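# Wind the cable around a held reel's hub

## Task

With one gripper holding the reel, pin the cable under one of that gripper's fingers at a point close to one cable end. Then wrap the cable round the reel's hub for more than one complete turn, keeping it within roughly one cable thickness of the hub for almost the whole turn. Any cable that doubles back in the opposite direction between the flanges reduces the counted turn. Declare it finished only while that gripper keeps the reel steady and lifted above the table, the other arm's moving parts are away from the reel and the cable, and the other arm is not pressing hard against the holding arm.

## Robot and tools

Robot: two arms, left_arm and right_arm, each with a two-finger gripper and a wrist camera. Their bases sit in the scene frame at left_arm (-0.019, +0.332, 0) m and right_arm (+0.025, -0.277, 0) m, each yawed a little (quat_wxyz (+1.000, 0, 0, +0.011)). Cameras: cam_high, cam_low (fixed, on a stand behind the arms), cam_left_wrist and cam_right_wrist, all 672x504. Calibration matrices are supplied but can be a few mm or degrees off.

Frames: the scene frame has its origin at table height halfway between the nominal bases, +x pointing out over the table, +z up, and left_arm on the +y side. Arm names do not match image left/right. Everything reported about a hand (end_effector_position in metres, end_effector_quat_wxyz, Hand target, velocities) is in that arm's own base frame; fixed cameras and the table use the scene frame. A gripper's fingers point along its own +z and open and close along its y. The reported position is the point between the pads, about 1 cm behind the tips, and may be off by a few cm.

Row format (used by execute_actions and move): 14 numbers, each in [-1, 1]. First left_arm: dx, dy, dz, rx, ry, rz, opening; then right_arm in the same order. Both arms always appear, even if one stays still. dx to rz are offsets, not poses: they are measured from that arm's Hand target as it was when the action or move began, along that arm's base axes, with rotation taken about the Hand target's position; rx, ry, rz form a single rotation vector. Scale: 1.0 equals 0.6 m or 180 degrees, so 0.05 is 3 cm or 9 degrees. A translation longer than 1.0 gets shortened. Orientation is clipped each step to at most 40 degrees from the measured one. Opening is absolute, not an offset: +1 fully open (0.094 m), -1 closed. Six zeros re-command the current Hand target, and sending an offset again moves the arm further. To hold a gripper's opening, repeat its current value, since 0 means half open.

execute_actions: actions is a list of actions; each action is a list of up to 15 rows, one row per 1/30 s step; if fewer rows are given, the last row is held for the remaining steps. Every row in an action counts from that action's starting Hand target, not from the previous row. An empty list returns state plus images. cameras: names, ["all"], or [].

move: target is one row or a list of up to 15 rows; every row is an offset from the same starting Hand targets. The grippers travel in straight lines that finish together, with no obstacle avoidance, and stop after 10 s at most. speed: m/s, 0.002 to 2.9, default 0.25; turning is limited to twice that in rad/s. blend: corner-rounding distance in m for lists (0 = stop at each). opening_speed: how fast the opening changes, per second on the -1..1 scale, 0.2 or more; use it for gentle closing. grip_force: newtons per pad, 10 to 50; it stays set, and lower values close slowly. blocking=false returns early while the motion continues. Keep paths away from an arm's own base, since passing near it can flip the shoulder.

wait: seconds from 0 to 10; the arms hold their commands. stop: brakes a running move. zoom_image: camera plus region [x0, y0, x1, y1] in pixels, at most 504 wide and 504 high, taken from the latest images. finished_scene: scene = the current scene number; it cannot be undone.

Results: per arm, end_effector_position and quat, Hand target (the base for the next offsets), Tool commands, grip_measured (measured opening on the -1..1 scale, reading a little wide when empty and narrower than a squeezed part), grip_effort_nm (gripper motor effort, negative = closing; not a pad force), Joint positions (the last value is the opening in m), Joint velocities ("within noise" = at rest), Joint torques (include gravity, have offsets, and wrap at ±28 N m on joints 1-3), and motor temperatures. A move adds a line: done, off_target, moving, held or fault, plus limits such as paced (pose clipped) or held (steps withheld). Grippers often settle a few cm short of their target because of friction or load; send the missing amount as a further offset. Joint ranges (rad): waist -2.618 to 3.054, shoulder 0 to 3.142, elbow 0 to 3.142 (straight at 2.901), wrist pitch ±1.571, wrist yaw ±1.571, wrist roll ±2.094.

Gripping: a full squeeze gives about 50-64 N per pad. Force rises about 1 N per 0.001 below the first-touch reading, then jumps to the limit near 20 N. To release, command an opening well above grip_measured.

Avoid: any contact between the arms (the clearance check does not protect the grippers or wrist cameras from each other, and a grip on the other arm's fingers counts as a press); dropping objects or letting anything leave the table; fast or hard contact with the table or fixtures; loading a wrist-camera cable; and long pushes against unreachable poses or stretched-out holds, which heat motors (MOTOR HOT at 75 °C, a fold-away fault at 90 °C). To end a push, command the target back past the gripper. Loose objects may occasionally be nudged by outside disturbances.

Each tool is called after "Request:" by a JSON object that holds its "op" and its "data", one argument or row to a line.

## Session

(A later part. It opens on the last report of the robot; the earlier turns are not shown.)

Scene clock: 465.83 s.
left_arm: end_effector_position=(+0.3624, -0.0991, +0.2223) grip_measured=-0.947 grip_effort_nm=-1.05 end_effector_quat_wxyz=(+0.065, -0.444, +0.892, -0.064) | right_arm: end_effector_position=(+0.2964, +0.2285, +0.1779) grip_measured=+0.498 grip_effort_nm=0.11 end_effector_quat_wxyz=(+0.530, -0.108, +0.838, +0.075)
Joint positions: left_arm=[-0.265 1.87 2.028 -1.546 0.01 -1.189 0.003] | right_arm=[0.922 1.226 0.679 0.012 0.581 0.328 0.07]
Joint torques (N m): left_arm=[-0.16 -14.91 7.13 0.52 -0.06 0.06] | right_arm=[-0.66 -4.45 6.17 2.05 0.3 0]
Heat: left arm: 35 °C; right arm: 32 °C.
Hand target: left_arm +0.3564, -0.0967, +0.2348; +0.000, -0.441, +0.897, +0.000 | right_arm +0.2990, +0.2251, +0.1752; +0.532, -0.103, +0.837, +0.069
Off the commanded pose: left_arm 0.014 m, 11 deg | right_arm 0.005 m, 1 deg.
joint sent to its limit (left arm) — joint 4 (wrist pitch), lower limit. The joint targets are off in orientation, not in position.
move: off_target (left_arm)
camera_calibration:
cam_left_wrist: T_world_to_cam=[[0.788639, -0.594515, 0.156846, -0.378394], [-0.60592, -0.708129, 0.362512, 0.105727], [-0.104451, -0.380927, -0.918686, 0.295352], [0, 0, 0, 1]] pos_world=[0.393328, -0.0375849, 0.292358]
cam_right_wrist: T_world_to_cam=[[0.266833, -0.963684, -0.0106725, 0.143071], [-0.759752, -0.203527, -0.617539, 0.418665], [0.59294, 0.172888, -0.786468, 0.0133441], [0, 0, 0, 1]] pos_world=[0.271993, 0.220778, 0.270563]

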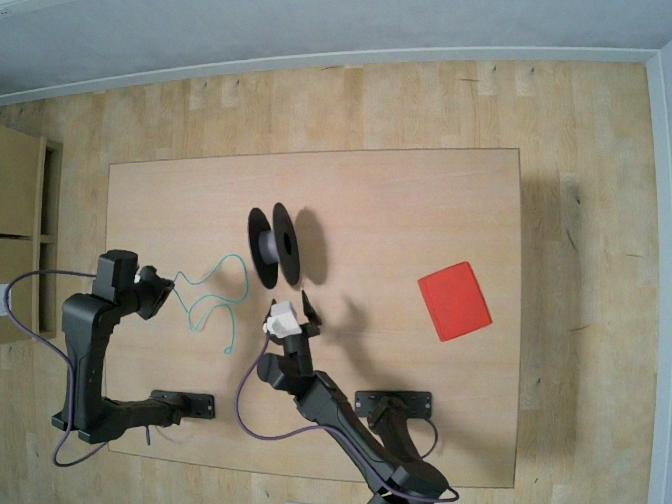

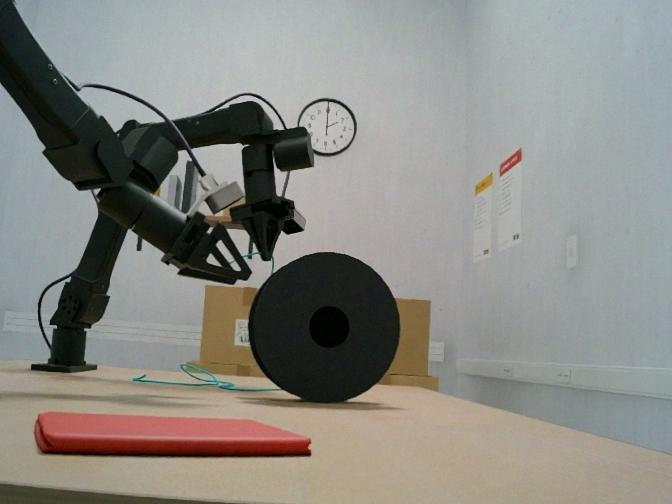

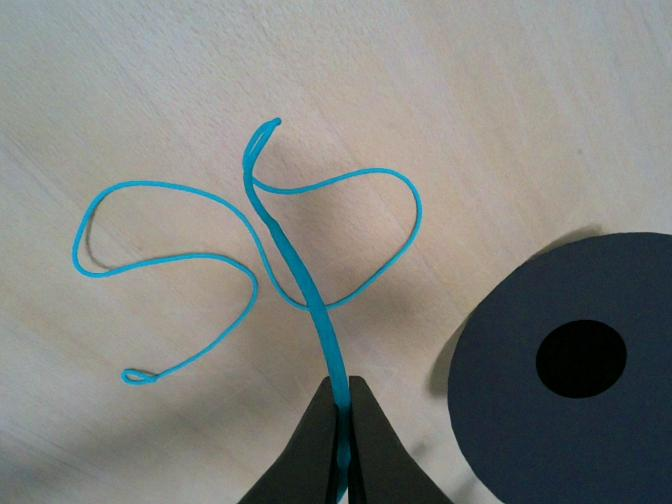

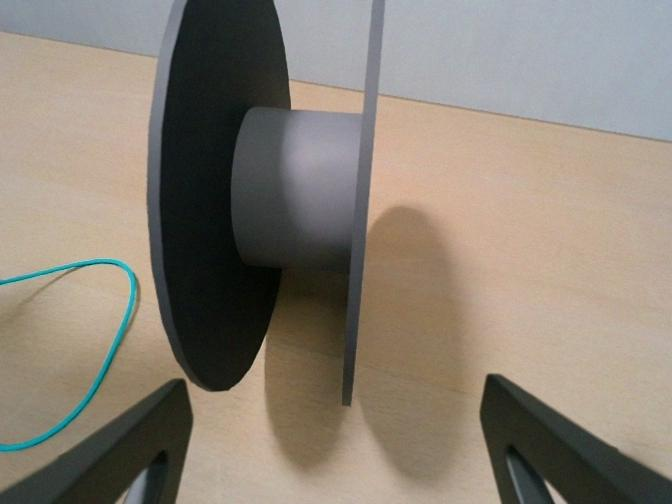

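Request:
{"op": "move", "data": {
  "target": [0,0,0.0,0,0,0,-1,0.107,0.02,0,0,0,-0.022,0.5],
  "speed": 0.07,
  "cameras": ["all"]
}}

Scene clock: 468.27 s.
left_arm: end_effector_position=(+0.3624, -0.0991, +0.2223) grip_measured=-0.947 grip_effort_nm=-1.05 end_effector_quat_wxyz=(+0.065, -0.444, +0.892, -0.064) | right_arm: end_effector_position=(+0.3553, +0.2332, +0.1657) grip_measured=+0.498 grip_effort_nm=0.11 end_effector_quat_wxyz=(+0.524, -0.080, +0.846, +0.045)
Joint positions: left_arm=[-0.265 1.87 2.028 -1.546 0.01 -1.189 0.003] | right_arm=[0.801 1.462 0.822 0.09 0.548 0.3 0.07]
Joint torques (N m): left_arm=[-0.12 -14.84 7.19 0.53 -0.06 0.05] | right_arm=[-0.66 -6.11 9.13 2.07 0.16 -0.04]
Heat: left arm: 36 °C; right arm: 32 °C.
Hand target: left_arm +0.3564, -0.0967, +0.2348; +0.000, -0.441, +0.897, +0.000 | right_arm +0.3631, +0.2372, +0.1752; +0.534, -0.074, +0.840, +0.051
Off the commanded pose: left_arm 0.014 m, 11 deg | right_arm 0.013 m, 2 deg.
joint sent to its limit (left arm) — joint 4 (wrist pitch), lower limit. The joint targets are off in orientation, not in position.
move: off_target (left_arm, right_arm)
camera_calibration:
cam_left_wrist: T_world_to_cam=[[0.788639, -0.594515, 0.156846, -0.378394], [-0.60592, -0.708129, 0.362512, 0.105727], [-0.104451, -0.380927, -0.918686, 0.295352], [0, 0, 0, 1]] pos_world=[0.393328, -0.0375849, 0.292358]
cam_right_wrist: T_world_to_cam=[[0.189066, -0.981922, 0.00912389, 0.160377], [-0.784221, -0.156578, -0.6004, 0.451726], [0.590974, 0.10636, -0.799648, -0.0136506], [0, 0, 0, 1]] pos_world=[0.331999, 0.22966, 0.258837]

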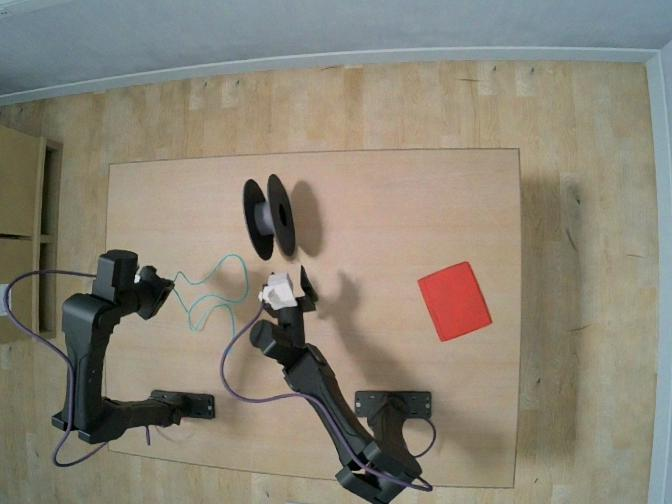

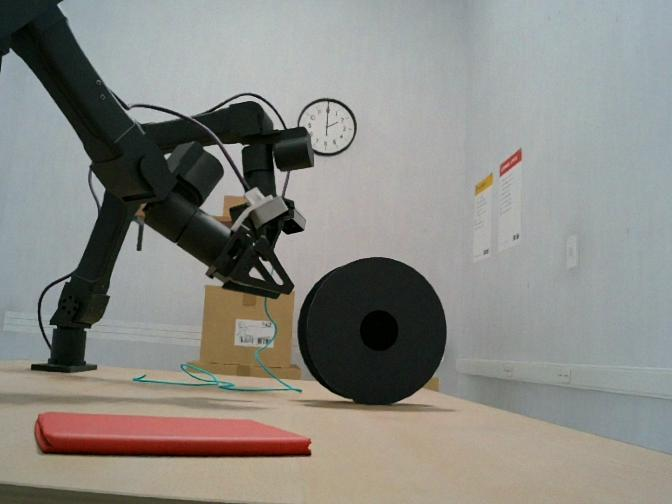

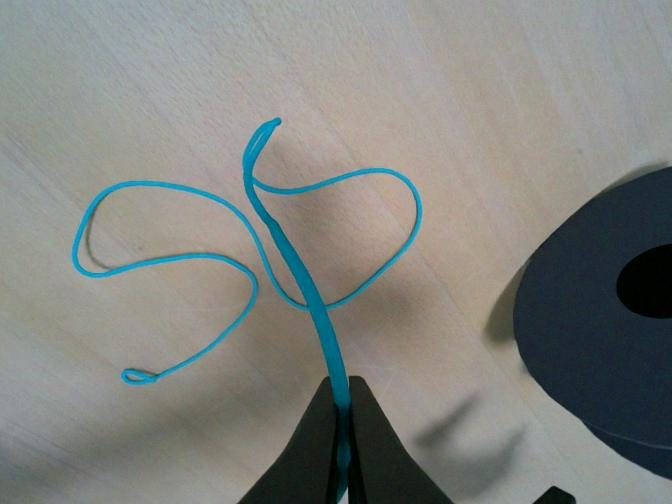

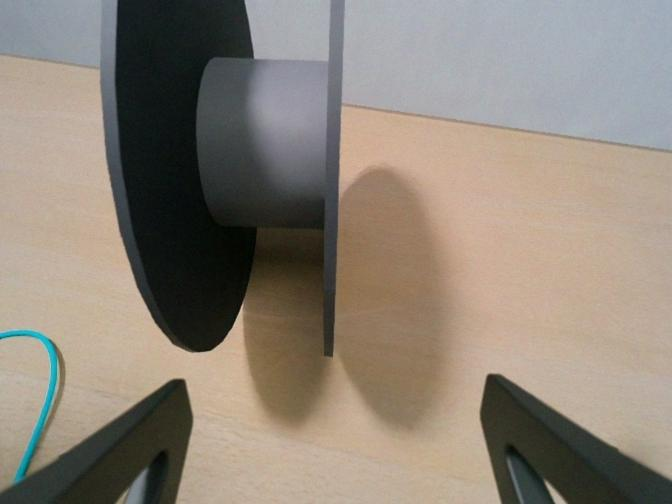

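Request:
{"op": "move", "data": {
  "target": [0,0,0.0,0,0,0,-1,0.122,0.028,0.008,0,0,0,0.5],
  "speed": 0.07,
  "cameras": ["cam_low","cam_right_wrist"]
}}

Scene clock: 471.63 s.
left_arm: end_effector_position=(+0.3624, -0.0991, +0.2223) grip_measured=-0.947 grip_effort_nm=-1.05 end_effector_quat_wxyz=(+0.065, -0.444, +0.892, -0.064) | right_arm: end_effector_position=(+0.4284, +0.2513, +0.1742) grip_measured=+0.498 grip_effort_nm=0.11 end_effector_quat_wxyz=(+0.528, -0.077, +0.845, +0.048)
Joint positions: left_arm=[-0.265 1.87 2.028 -1.546 0.01 -1.189 0.003] | right_arm=[0.687 1.696 1.078 0.109 0.45 0.238 0.07]
Joint torques (N m): left_arm=[-0.18 -14.93 7.1 0.53 -0.06 0.06] | right_arm=[-0.65 -8.31 9.33 2.05 0.13 -0.01]
Heat: left arm: 36 °C; right arm: 32 °C.
Hand target: left_arm +0.3564, -0.0967, +0.2348; +0.000, -0.441, +0.897, +0.000 | right_arm +0.4364, +0.2538, +0.1800; +0.534, -0.074, +0.841, +0.051
Off the commanded pose: left_arm 0.014 m, 11 deg | right_arm 0.010 m, 1 deg.
joint sent to its limit (left arm) — joint 4 (wrist pitch), lower limit. The joint targets are off in orientation, not in position.
move: off_target (left_arm)
camera_calibration:
cam_right_wrist: T_world_to_cam=[[0.187134, -0.982334, 0.00110557, 0.166508], [-0.78066, -0.149398, -0.606836, 0.514772], [0.596281, 0.112696, -0.794826, -0.0566807], [0, 0, 0, 1]] pos_world=[0.4045, 0.24686, 0.267147]
Images, in order (width x height): cam_low 672x504, cam_right_wrist 672x504.

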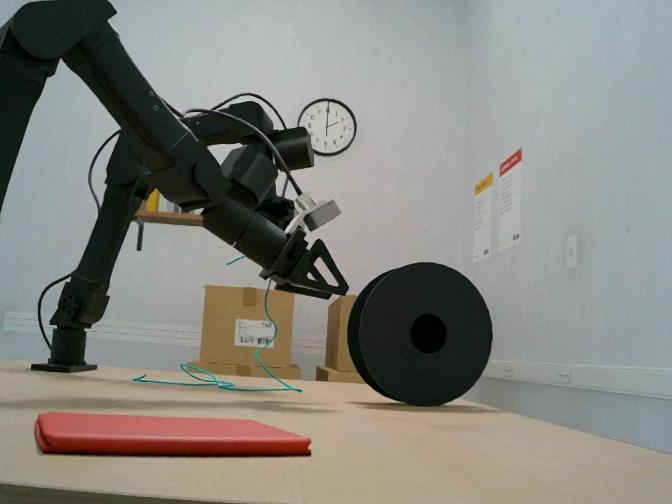

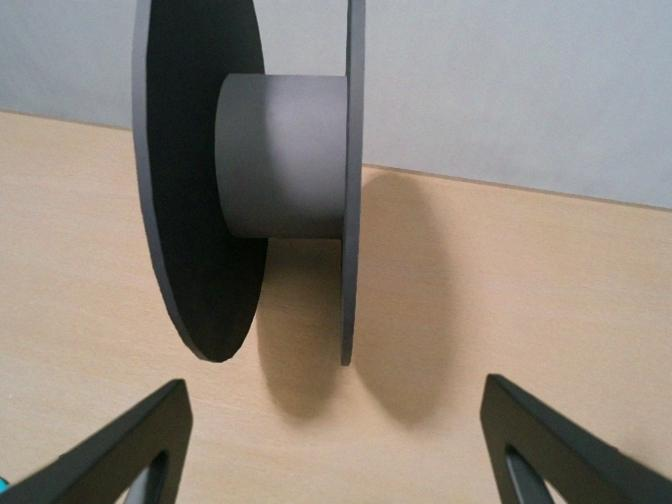

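Request:
{"op": "move", "data": {
  "target": [0,0,0.0,0,0,0,-1,0.2,0.037,-0.01,0,0,0,0.5],
  "speed": 0.2,
  "cameras": ["cam_low","cam_right_wrist"]
}}

Scene clock: 473.60 s.
left_arm: end_effector_position=(+0.3624, -0.0991, +0.2223) grip_measured=-0.947 grip_effort_nm=-1.05 end_effector_quat_wxyz=(+0.065, -0.444, +0.892, -0.064) | right_arm: end_effector_position=(+0.5516, +0.2742, +0.1778) grip_measured=+0.498 grip_effort_nm=0.11 end_effector_quat_wxyz=(+0.538, -0.071, +0.838, +0.053)
Joint positions: left_arm=[-0.265 1.87 2.028 -1.546 0.01 -1.189 0.003] | right_arm=[0.557 2.099 1.607 0.036 0.339 0.176 0.07]
Joint torques (N m): left_arm=[-0.14 -14.89 7.12 0.53 -0.07 0.05] | right_arm=[-0.27 -12.07 9.58 1.88 0.05 -0.05]
Heat: left arm: 36 °C; right arm: 32 °C.
Hand target: left_arm +0.3564, -0.0967, +0.2348; +0.000, -0.441, +0.897, +0.000 | right_arm +0.5564, +0.2760, +0.1741; +0.534, -0.074, +0.840, +0.051
Off the commanded pose: left_arm 0.014 m, 11 deg | right_arm 0.006 m, 1 deg.
joint sent to its limit (left arm) — joint 4 (wrist pitch), lower limit. The joint targets are off in orientation, not in position.
move: off_target (left_arm)
camera_calibration:
cam_right_wrist: T_world_to_cam=[[0.182063, -0.983217, -0.0117324, 0.171346], [-0.767286, -0.134597, -0.627021, 0.608679], [0.614919, 0.123159, -0.778914, -0.145825], [0, 0, 0, 1]] pos_world=[0.525506, 0.268356, 0.27008]
Images, in order (width x height): cam_low 672x504, cam_right_wrist 672x504.

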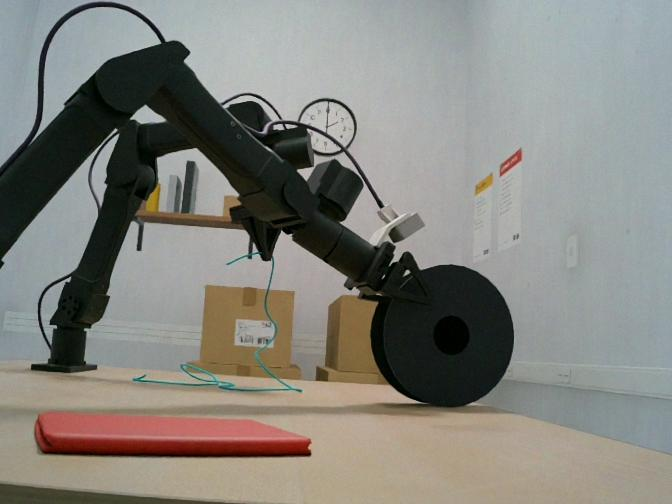

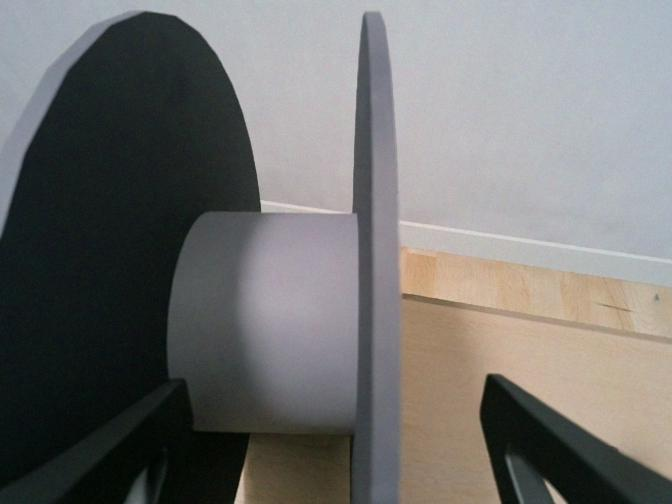

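In reach; close now.

Request:
{"op": "move", "data": {
  "target": [0,0,0.0,0,0,0,-1,0,0,0,0,0,0,-1],
  "opening_speed": 2,
  "cameras": ["cam_low","cam_right_wrist"]
}}

Scene clock: 474.77 s.
left_arm: end_effector_position=(+0.3624, -0.0991, +0.2223) grip_measured=-0.947 grip_effort_nm=-1.05 end_effector_quat_wxyz=(+0.065, -0.444, +0.892, -0.064) | right_arm: end_effector_position=(+0.5514, +0.2739, +0.1764) grip_measured=-0.918 grip_effort_nm=-1.04 end_effector_quat_wxyz=(+0.536, -0.074, +0.839, +0.052)
Joint positions: left_arm=[-0.265 1.87 2.028 -1.546 0.01 -1.189 0.003] | right_arm=[0.556 2.1 1.607 0.031 0.336 0.172 0.004]
Joint torques (N m): left_arm=[-0.18 -14.93 7.16 0.53 -0.07 0.05] | right_arm=[-0.14 -12.14 9.66 1.9 0.09 0]
Heat: left arm: 36 °C; right arm: 32 °C.
Hand target: left_arm +0.3564, -0.0967, +0.2348; +0.000, -0.441, +0.897, +0.000 | right_arm +0.5563, +0.2762, +0.1739; +0.534, -0.074, +0.841, +0.051
Off the commanded pose: left_arm 0.014 m, 11 deg | right_arm 0.006 m, 0 deg.
joint sent to its limit (left arm) — joint 4 (wrist pitch), lower limit. The joint targets are off in orientation, not in position.
move: off_target (left_arm)
camera_calibration:
cam_right_wrist: T_world_to_cam=[[0.185334, -0.982648, -0.00736842, 0.168253], [-0.76942, -0.140445, -0.623112, 0.609654], [0.611265, 0.121153, -0.782098, -0.14365], [0, 0, 0, 1]] pos_world=[0.525705, 0.26836, 0.268774]
Images, in order (width x height): cam_low 672x504, cam_right_wrist 672x504.

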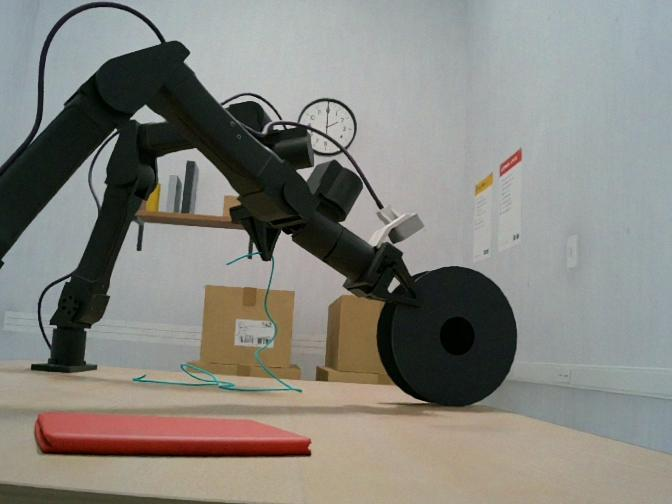

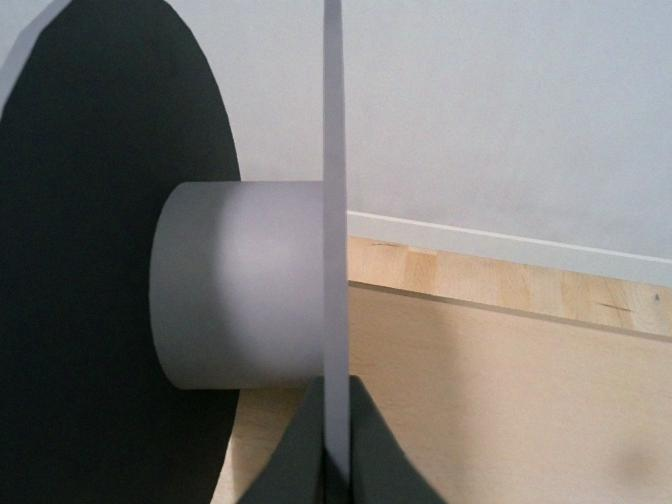

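Request:
{"op": "move", "data": {
  "target": [
    [0,0,0.0,0,0,0,-1,-0.02,0,0.06,0,0,0,-1],
    [0,0,0.0,0,0,0,-1,-0.36,-0.08,0.06,0,0,0,-1],
    [0,0,0.0,0,0,0,-1,-0.447,-0.063,0.045,0,0,0,-1]
  ],
  "speed": 0.15,
  "blend": [0.01,0.03,0],
  "cameras": ["all"]
}}

Scene clock: 480.13 s.
left_arm: end_effector_position=(+0.3624, -0.0991, +0.2223) grip_measured=-0.947 grip_effort_nm=-1.05 end_effector_quat_wxyz=(+0.065, -0.444, +0.892, -0.064) | right_arm: end_effector_position=(+0.2872, +0.2411, +0.1844) grip_measured=-0.918 grip_effort_nm=-1.04 end_effector_quat_wxyz=(+0.513, -0.099, +0.852, +0.037)
Joint positions: left_arm=[-0.265 1.87 2.028 -1.546 0.01 -1.189 0.003] | right_arm=[1.013 1.297 0.817 -0.188 0.706 0.429 0.004]
Joint torques (N m): left_arm=[-0.16 -14.87 7.13 0.53 -0.04 0.04] | right_arm=[0.34 -8.73 6.57 2 0.59 0.19]
Heat: left arm: 36 °C; right arm: 32 °C.
Hand target: left_arm +0.3564, -0.0967, +0.2348; +0.000, -0.441, +0.897, +0.000 | right_arm +0.2881, +0.2384, +0.2010; +0.534, -0.074, +0.840, +0.051
Off the commanded pose: left_arm 0.014 m, 11 deg | right_arm 0.017 m, 4 deg.
joint sent to its limit (left arm) — joint 4 (wrist pitch), lower limit. The joint targets are off in orientation, not in position.
move: off_target (left_arm, right_arm); blend cut to 0.027 m at target 2
camera_calibration:
cam_left_wrist: T_world_to_cam=[[0.788639, -0.594515, 0.156846, -0.378394], [-0.60592, -0.708129, 0.362512, 0.105727], [-0.104451, -0.380927, -0.918686, 0.295352], [0, 0, 0, 1]] pos_world=[0.393328, -0.0375849, 0.292358]
cam_right_wrist: T_world_to_cam=[[0.211899, -0.976517, 0.0389033, 0.167457], [-0.793347, -0.195125, -0.576652, 0.418277], [0.570701, 0.0913283, -0.816063, 0.0532045], [0, 0, 0, 1]] pos_world=[0.265991, 0.240282, 0.278104]

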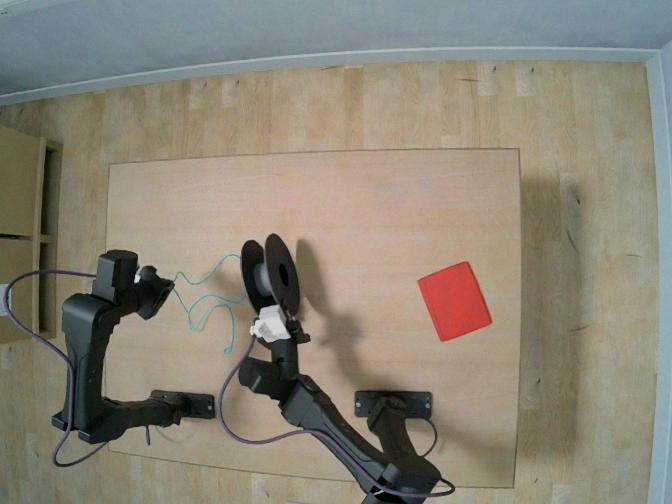

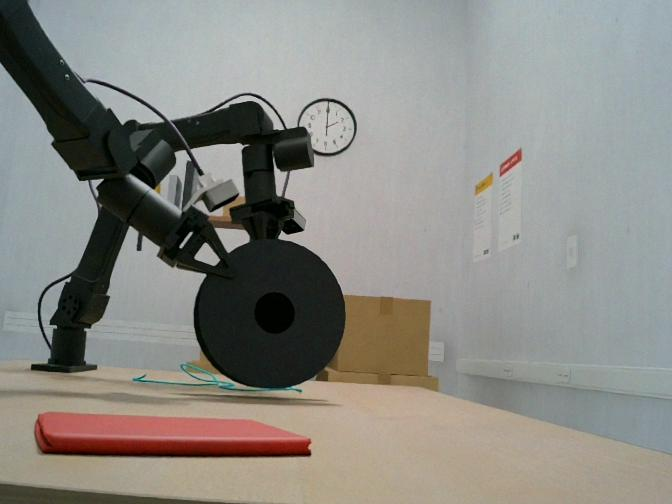

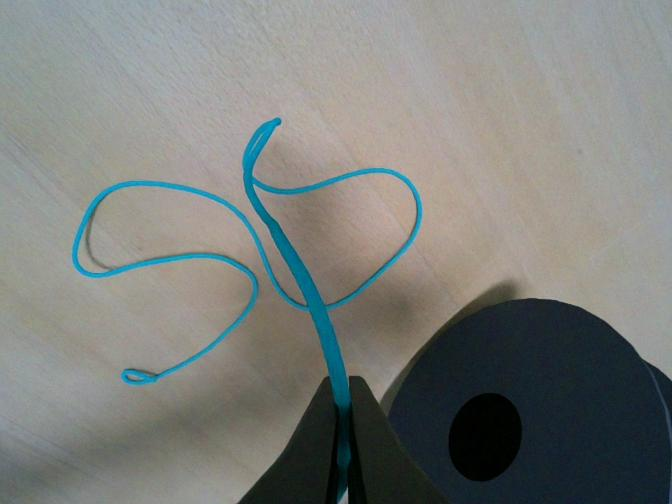

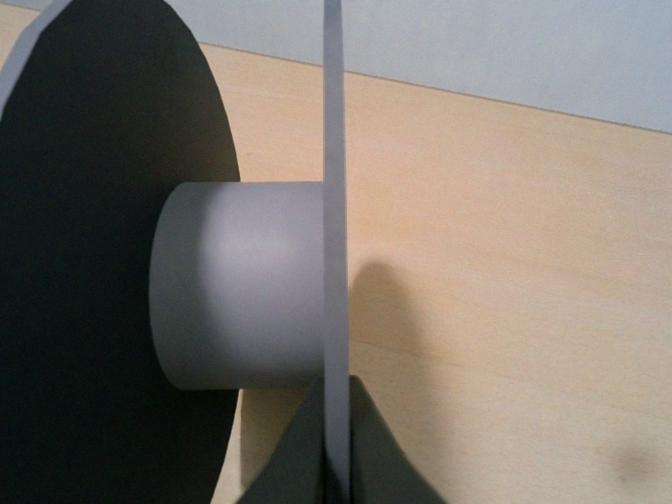

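Request:
{"op": "move", "data": {
  "target": [
    [0.05,-0.1,0.1,0,0,0.03,-1,0,0,-0.01,0,0,0,-1],
    [0.075,-0.27,0.1,0,0,0.055,-1,0,0,-0.022,0,0,0,-1]
  ],
  "speed": 0.12,
  "blend": [0.03,0],
  "cameras": ["all"]
}}

Request:
{"op": "zoom_image", "data": {
  "camera": "cam_low",
  "region": [180, 140, 380, 340]
}}

Scene clock: 485.27 s.
left_arm: end_effector_position=(+0.3972, -0.2581, +0.2997) grip_measured=-0.947 grip_effort_nm=-1.05 end_effector_quat_wxyz=(+0.113, -0.495, +0.827, -0.242) | right_arm: end_effector_position=(+0.2854, +0.2375, +0.1736) grip_measured=-0.918 grip_effort_nm=-1.05 end_effector_quat_wxyz=(+0.511, -0.098, +0.853, +0.033)
Joint positions: left_arm=[-0.575 2.137 2.654 -1.548 0.01 -1.657 0.003] | right_arm=[1.013 1.297 0.778 -0.158 0.709 0.432 0.004]
Joint torques (N m): left_arm=[0.03 -11.26 8.73 1.17 -0.05 -0.06] | right_arm=[0.43 -7.47 6.19 2.29 0.54 0.19]
Heat: left arm: 36 °C; right arm: 32 °C.
Hand target: left_arm +0.4015, -0.2586, +0.2949; +0.000, -0.517, +0.856, +0.000 | right_arm +0.2881, +0.2384, +0.1877; +0.534, -0.074, +0.841, +0.051
Off the commanded pose: left_arm 0.006 m, 31 deg | right_arm 0.014 m, 5 deg.
joint sent to its limit (left arm) — joint 4 (wrist pitch), lower limit. The joint targets are off in orientation, not in position.
move: off_target (left_arm, right_arm)
camera_calibration:
cam_left_wrist: T_world_to_cam=[[0.773713, -0.392187, 0.497552, -0.556503], [-0.609221, -0.676069, 0.414464, -0.0198307], [0.173832, -0.623795, -0.762012, 0.089381], [0, 0, 0, 1]] pos_world=[0.402955, -0.175905, 0.353217]
cam_right_wrist: T_world_to_cam=[[0.208172, -0.977098, 0.0440812, 0.165071], [-0.796407, -0.195495, -0.572291, 0.410156], [0.567803, 0.0840287, -0.818865, 0.0487815], [0, 0, 0, 1]] pos_world=[0.26459, 0.237375, 0.267398]

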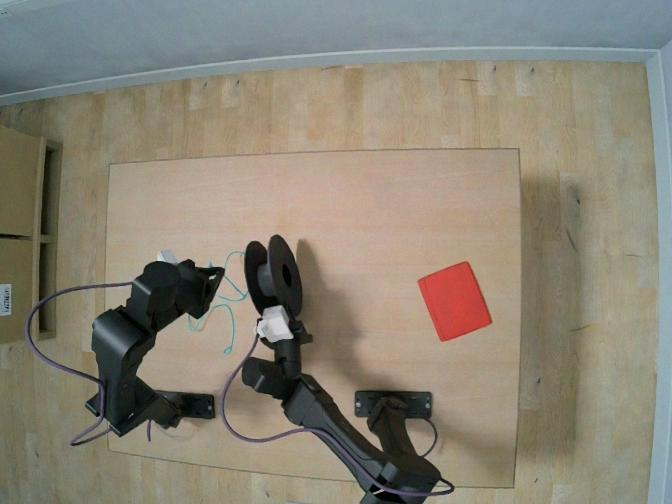

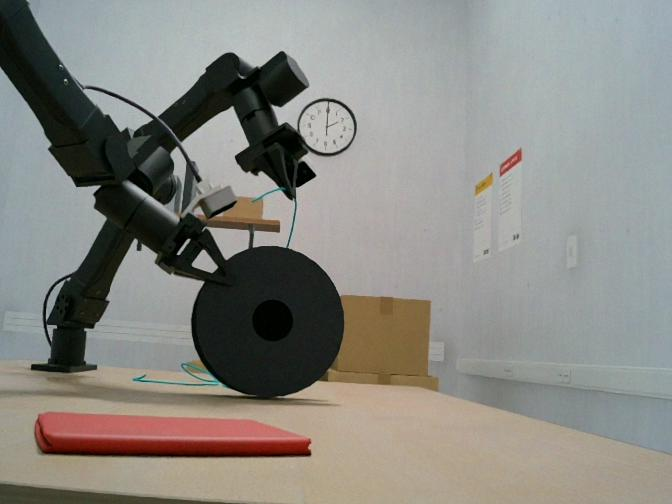

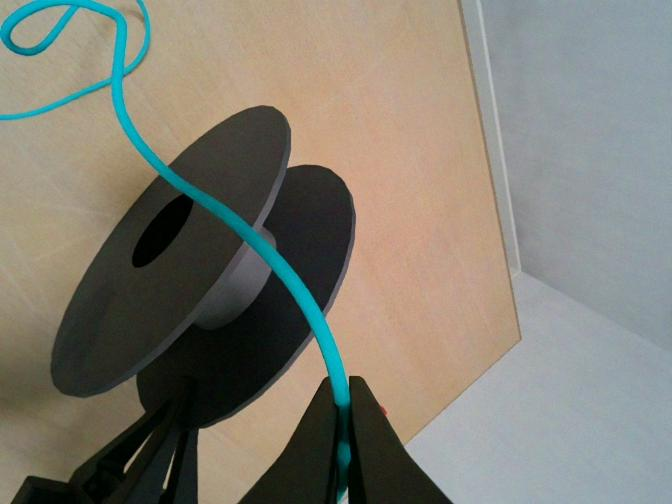

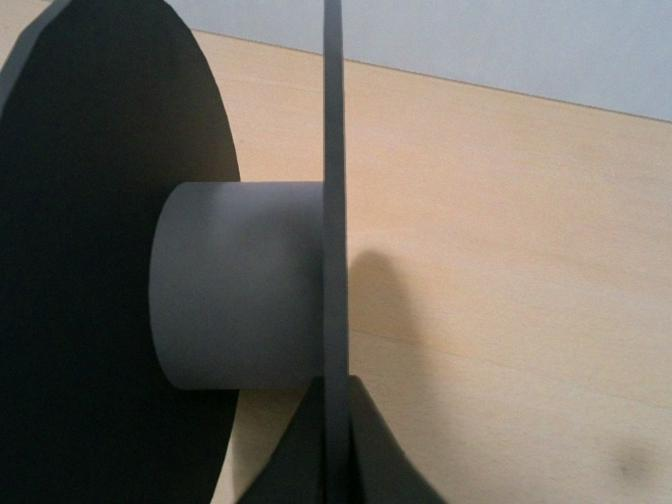

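Scaled by 2.520 from the camera's 672x504 image, which has a finer 960x720 frame.

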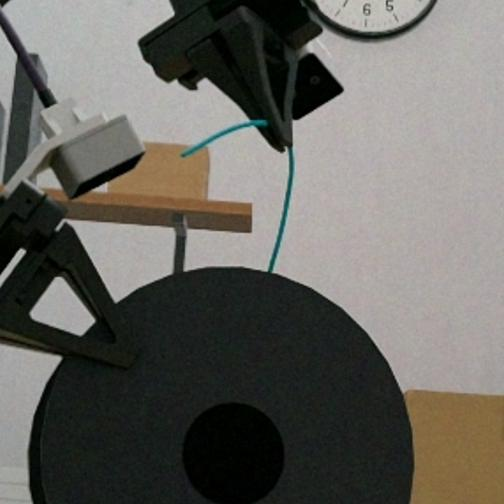

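Request:
{"op": "move", "data": {
  "target": [0,0,0.05,0,0,0,-1,0,0,-0.007,0,0,0,-1],
  "speed": 0.05,
  "cameras": ["cam_low"]
}}

Request:
{"op": "zoom_image", "data": {
  "camera": "cam_low",
  "region": [180, 300, 380, 420]
}}

Scene clock: 492.27 s.
left_arm: end_effector_position=(+0.3992, -0.2594, +0.3245) grip_measured=-0.947 grip_effort_nm=-1.05 end_effector_quat_wxyz=(+0.129, -0.490, +0.817, -0.276) | right_arm: end_effector_position=(+0.2858, +0.2377, +0.1724) grip_measured=-0.918 grip_effort_nm=-1.04 end_effector_quat_wxyz=(+0.514, -0.095, +0.851, +0.037)
Joint positions: left_arm=[-0.575 2.137 2.733 -1.548 0.01 -1.659 0.003] | right_arm=[1.013 1.297 0.765 -0.134 0.711 0.433 0.004]
Joint torques (N m): left_arm=[0.14 -12.03 8.43 1.29 -0.06 -0.06] | right_arm=[0.39 -6.95 6.06 2.25 0.53 0.17]
Heat: left arm: 36 °C; right arm: 32 °C.
Hand target: left_arm +0.4015, -0.2586, +0.3249; +0.000, -0.517, +0.856, +0.000 | right_arm +0.2881, +0.2384, +0.1835; +0.534, -0.074, +0.840, +0.051
Off the commanded pose: left_arm 0.002 m, 35 deg | right_arm 0.011 m, 4 deg.
joint sent to its limit (left arm) — joint 4 (wrist pitch), lower limit. The joint targets are off in orientation, not in position.
move: off_target (left_arm, right_arm)
Images, in order (width x height): cam_low 672x504.

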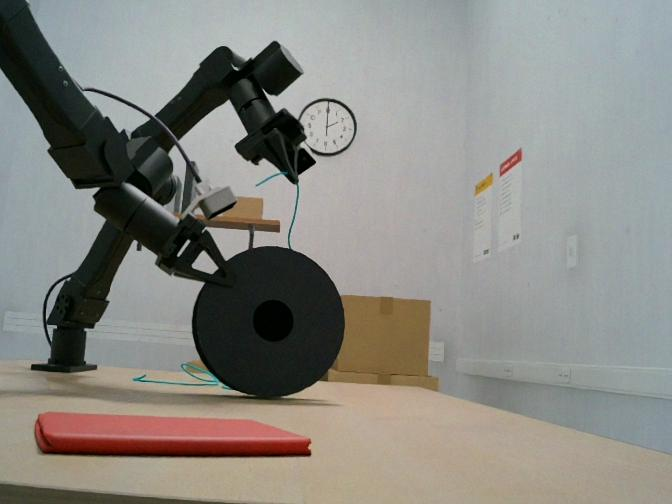

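Scaled by 2.520 from the camera's 672x504 image, which has a finer 960x720 frame.

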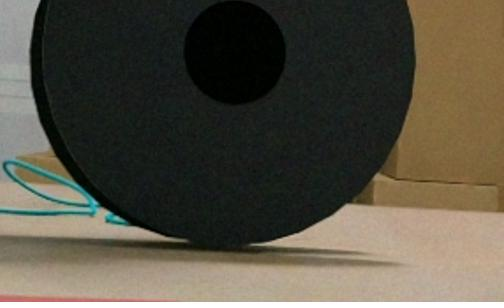

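Request:
{"op": "move", "data": {
  "target": [0,0,0,0,0,0,-1,0,0,-0.014,0,0,0,-1],
  "speed": 0.05
}}

Request:
{"op": "move", "data": {
  "target": [0,0,0,0,0,0,-1,0,0,0,0,0,0,-0.72],
  "opening_speed": 0.3,
  "cameras": ["cam_low","cam_right_wrist"]
}}

Scene clock: 493.80 s.
left_arm: end_effector_position=(+0.3992, -0.2594, +0.3245) grip_measured=-0.947 grip_effort_nm=-1.05 end_effector_quat_wxyz=(+0.129, -0.490, +0.817, -0.276) | right_arm: end_effector_position=(+0.2866, +0.2377, +0.1704) grip_measured=-0.918 grip_effort_nm=-1.05 end_effector_quat_wxyz=(+0.521, -0.089, +0.848, +0.043)
Joint positions: left_arm=[-0.575 2.137 2.733 -1.548 0.01 -1.659 0.003] | right_arm=[1.013 1.297 0.74 -0.086 0.715 0.435 0.004]
Joint torques (N m): left_arm=[0.14 -12.05 8.42 1.28 -0.04 -0.07] | right_arm=[0.43 -5.72 5.86 2.17 0.48 0.16]
Heat: left arm: 36 °C; right arm: 32 °C.
Hand target: left_arm +0.4015, -0.2586, +0.3249; +0.000, -0.517, +0.856, +0.000 | right_arm +0.2881, +0.2384, +0.1752; +0.534, -0.074, +0.840, +0.051
Off the commanded pose: left_arm 0.002 m, 36 deg | right_arm 0.005 m, 3 deg.
joint sent to its limit (left arm) — joint 4 (wrist pitch), lower limit. The joint targets are off in orientation, not in position.
move: off_target (left_arm, right_arm)

Scene clock: 494.93 s.
left_arm: end_effector_position=(+0.3992, -0.2594, +0.3245) grip_measured=-0.947 grip_effort_nm=-1.05 end_effector_quat_wxyz=(+0.129, -0.490, +0.817, -0.276) | right_arm: end_effector_position=(+0.2889, +0.2393, +0.1755) grip_measured=-0.722 grip_effort_nm=0.11 end_effector_quat_wxyz=(+0.530, -0.081, +0.843, +0.049)
Joint positions: left_arm=[-0.575 2.137 2.733 -1.548 0.01 -1.659 0.003] | right_arm=[1.013 1.297 0.74 -0.058 0.723 0.435 0.013]
Joint torques (N m): left_arm=[0.16 -12.04 8.39 1.29 -0.03 -0.06] | right_arm=[0.42 -5.7 5.91 1.95 0.37 0.13]
Heat: left arm: 36 °C; right arm: 32 °C.
Hand target: left_arm +0.4015, -0.2586, +0.3249; +0.000, -0.517, +0.856, +0.000 | right_arm +0.2881, +0.2384, +0.1752; +0.534, -0.074, +0.840, +0.051
Off the commanded pose: left_arm 0.002 m, 36 deg | right_arm 0.001 m, 1 deg.
joint sent to its limit (left arm) — joint 4 (wrist pitch), lower limit. The joint targets are off in orientation, not in position.
move: off_target (left_arm)
camera_calibration:
cam_right_wrist: T_world_to_cam=[[0.194272, -0.980943, 0.00303931, 0.178115], [-0.775284, -0.155439, -0.612188, 0.405702], [0.600993, 0.116575, -0.790707, 0.0258405], [0, 0, 0, 1]] pos_world=[0.264402, 0.23477, 0.268257]
Images, in order (width x height): cam_low 672x504, cam_right_wrist 672x504.

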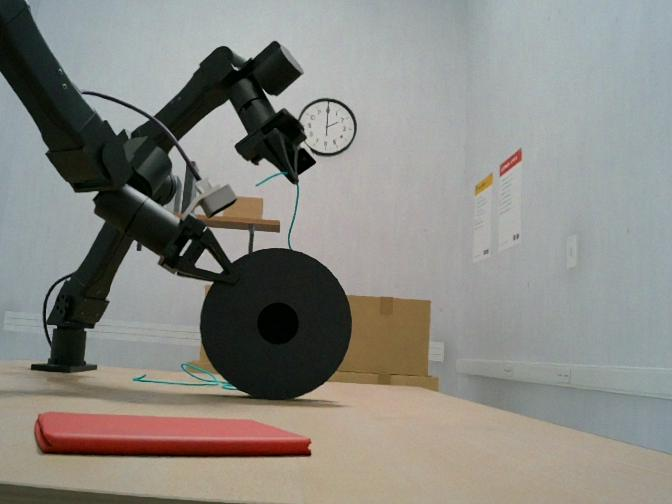

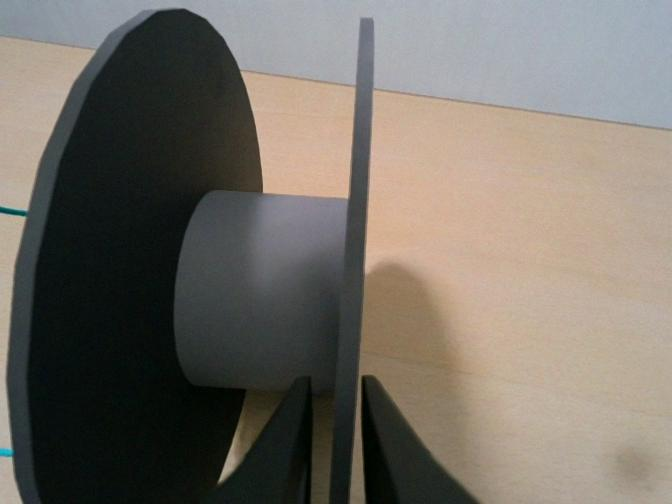

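Request:
{"op": "move", "data": {
  "target": [
    [0,0,0,0,0,0,-1,0.075,0.012,0.055,0,0,0,-0.72],
    [0,0,0,0,0,0,-1,0.075,0.012,0.055,0,0,0,-1]
  ],
  "speed": 0.1,
  "cameras": ["cam_low","cam_right_wrist"]
}}

Scene clock: 497.07 s.
left_arm: end_effector_position=(+0.3992, -0.2594, +0.3245) grip_measured=-0.947 grip_effort_nm=-1.05 end_effector_quat_wxyz=(+0.129, -0.490, +0.817, -0.276) | right_arm: end_effector_position=(+0.3294, +0.2442, +0.2039) grip_measured=-0.919 grip_effort_nm=-1.05 end_effector_quat_wxyz=(+0.534, -0.075, +0.840, +0.054)
Joint positions: left_arm=[-0.575 2.137 2.733 -1.548 0.01 -1.659 0.003] | right_arm=[0.898 1.37 0.89 -0.071 0.63 0.359 0.004]
Joint torques (N m): left_arm=[0.09 -12 8.43 1.29 -0.05 -0.04] | right_arm=[-0.5 -5.46 9.29 1.67 0.22 -0.03]
Heat: left arm: 36 °C; right arm: 32 °C.
Hand target: left_arm +0.4015, -0.2587, +0.3249; +0.000, -0.517, +0.856, +0.000 | right_arm +0.3332, +0.2455, +0.2081; +0.534, -0.074, +0.840, +0.051
Off the commanded pose: left_arm 0.002 m, 36 deg | right_arm 0.006 m, 0 deg.
joint sent to its limit (left arm) — joint 4 (wrist pitch), lower limit. The joint targets are off in orientation, not in position.
move: off_target (left_arm)
camera_calibration:
cam_right_wrist: T_world_to_cam=[[0.189711, -0.981796, -0.00930153, 0.179269], [-0.771413, -0.143185, -0.620016, 0.452579], [0.607397, 0.124799, -0.784534, 0.0179653], [0, 0, 0, 1]] pos_world=[0.304204, 0.238567, 0.296368]
Images, in order (width x height): cam_low 672x504, cam_right_wrist 672x504.

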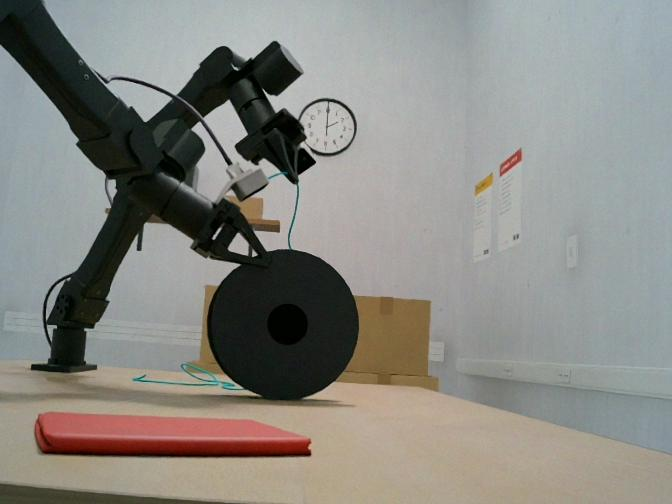

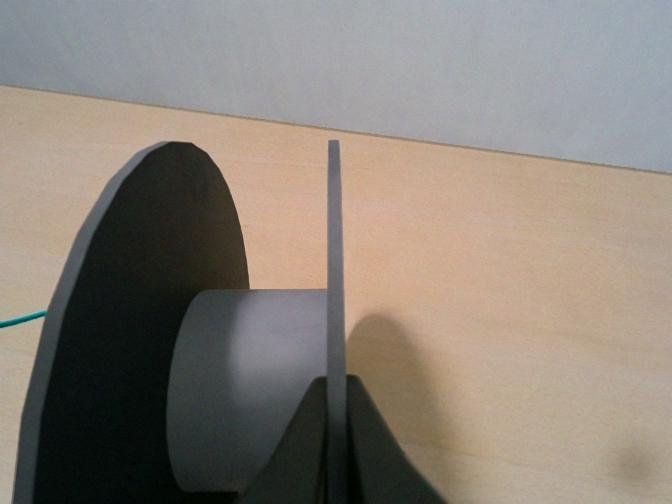

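Request:
{"op": "move", "data": {
  "target": [0.054,-0.11,-0.065,0,0,0,-1,0,0,0,0,0,0,-1],
  "speed": 0.1,
  "cameras": ["all"]
}}

Request:
{"op": "zoom_image", "data": {
  "camera": "cam_low",
  "region": [200, 140, 360, 300]
}}

Request:
{"op": "zoom_image", "data": {
  "camera": "cam_high",
  "region": [180, 190, 350, 370]
}}

Scene clock: 501.53 s.
left_arm: end_effector_position=(+0.4297, -0.3190, +0.2933) grip_measured=-0.947 grip_effort_nm=-1.05 end_effector_quat_wxyz=(+0.121, -0.488, +0.808, -0.307) | right_arm: end_effector_position=(+0.3294, +0.2442, +0.2039) grip_measured=-0.919 grip_effort_nm=-1.05 end_effector_quat_wxyz=(+0.534, -0.075, +0.840, +0.054)
Joint positions: left_arm=[-0.637 2.31 2.841 -1.428 0.01 -1.728 0.003] | right_arm=[0.898 1.37 0.89 -0.071 0.63 0.359 0.004]
Joint torques (N m): left_arm=[-0.66 -12.52 8.84 1.44 -0.08 -0.09] | right_arm=[-0.43 -5.53 9.35 1.67 0.21 -0.03]
Heat: left arm: 36 °C; right arm: 32 °C.
Hand target: left_arm +0.4338, -0.3248, +0.2858; +0.000, -0.517, +0.856, +0.000 | right_arm +0.3332, +0.2455, +0.2081; +0.534, -0.074, +0.840, +0.051
Off the commanded pose: left_arm 0.010 m, 39 deg | right_arm 0.006 m, 0 deg.
elbow stopped short (left arm): the move would have taken joint 3 (elbow) straighter than the controller allows.
move: off_target (left_arm)
camera_calibration:
cam_left_wrist: T_world_to_cam=[[0.725014, -0.335532, 0.601476, -0.593839], [-0.648258, -0.627419, 0.431401, -0.0111752], [0.232629, -0.702683, -0.672398, -0.0358365], [0, 0, 0, 1]] pos_world=[0.431633, -0.231445, 0.337905]
cam_right_wrist: T_world_to_cam=[[0.189711, -0.981796, -0.00930153, 0.179269], [-0.771413, -0.143185, -0.620016, 0.452579], [0.607397, 0.124799, -0.784534, 0.0179653], [0, 0, 0, 1]] pos_world=[0.304204, 0.238567, 0.296368]

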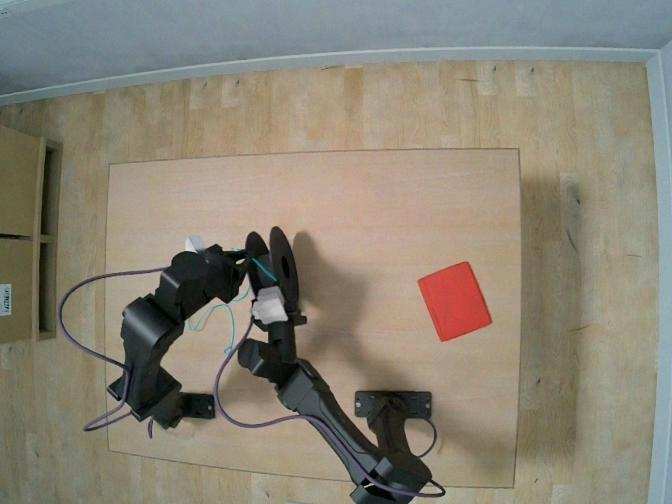

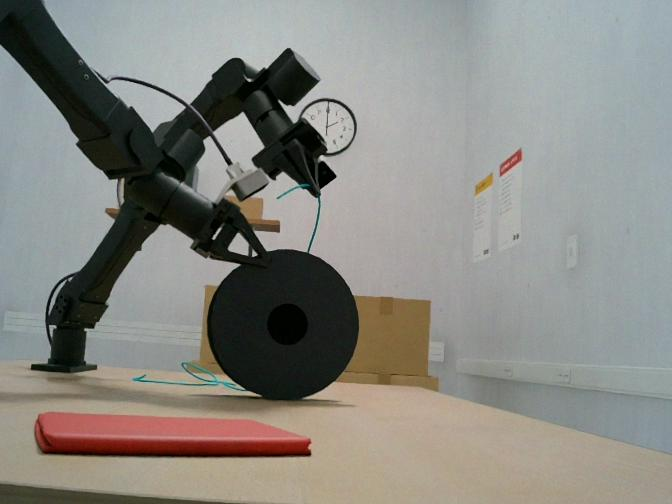

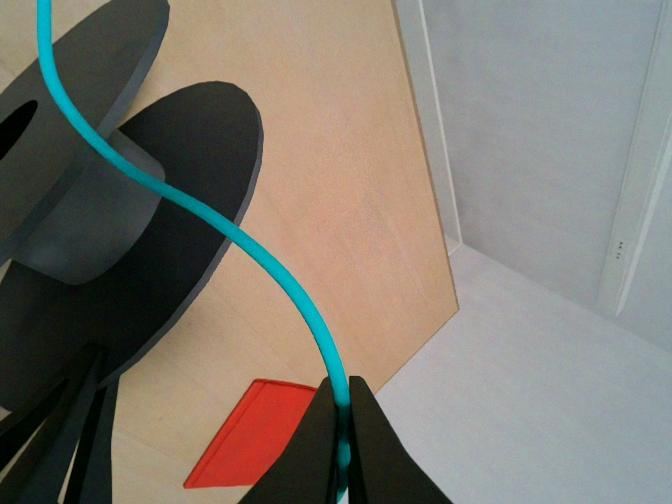

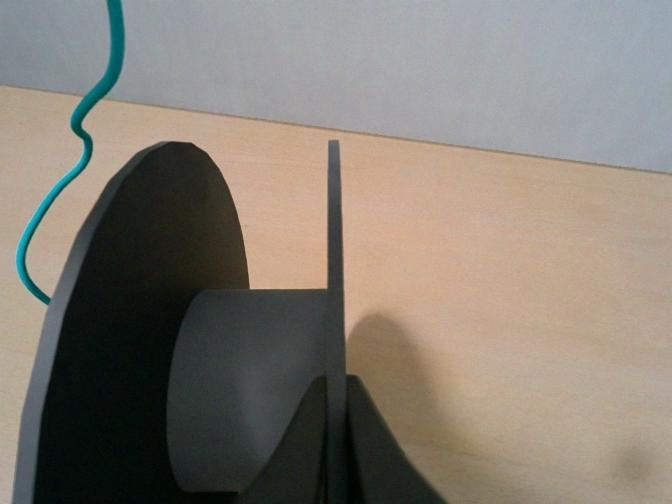

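Scaled by 3.150 from the camera's 672x504 image, which has a finer 960x720 frame.

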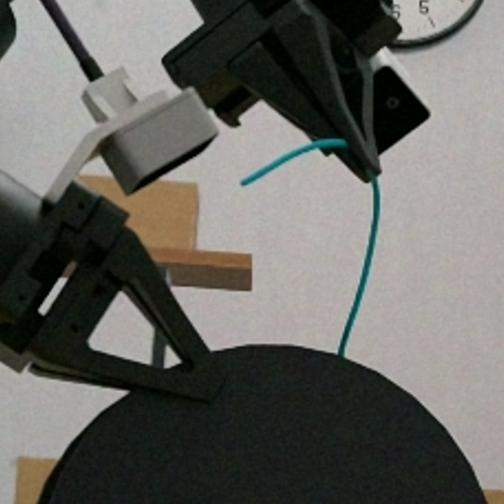

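Scaled by 2.800 from the camera's 672x504 image, which has a finer 960x720 frame.

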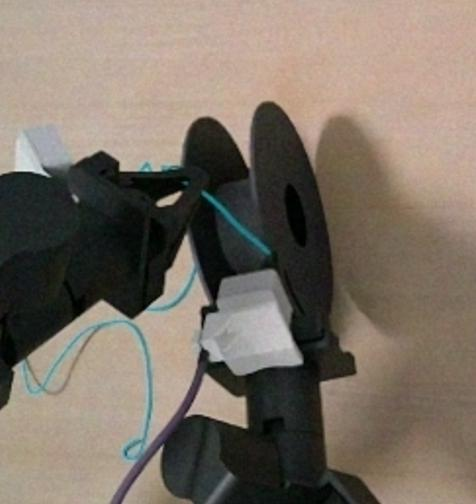

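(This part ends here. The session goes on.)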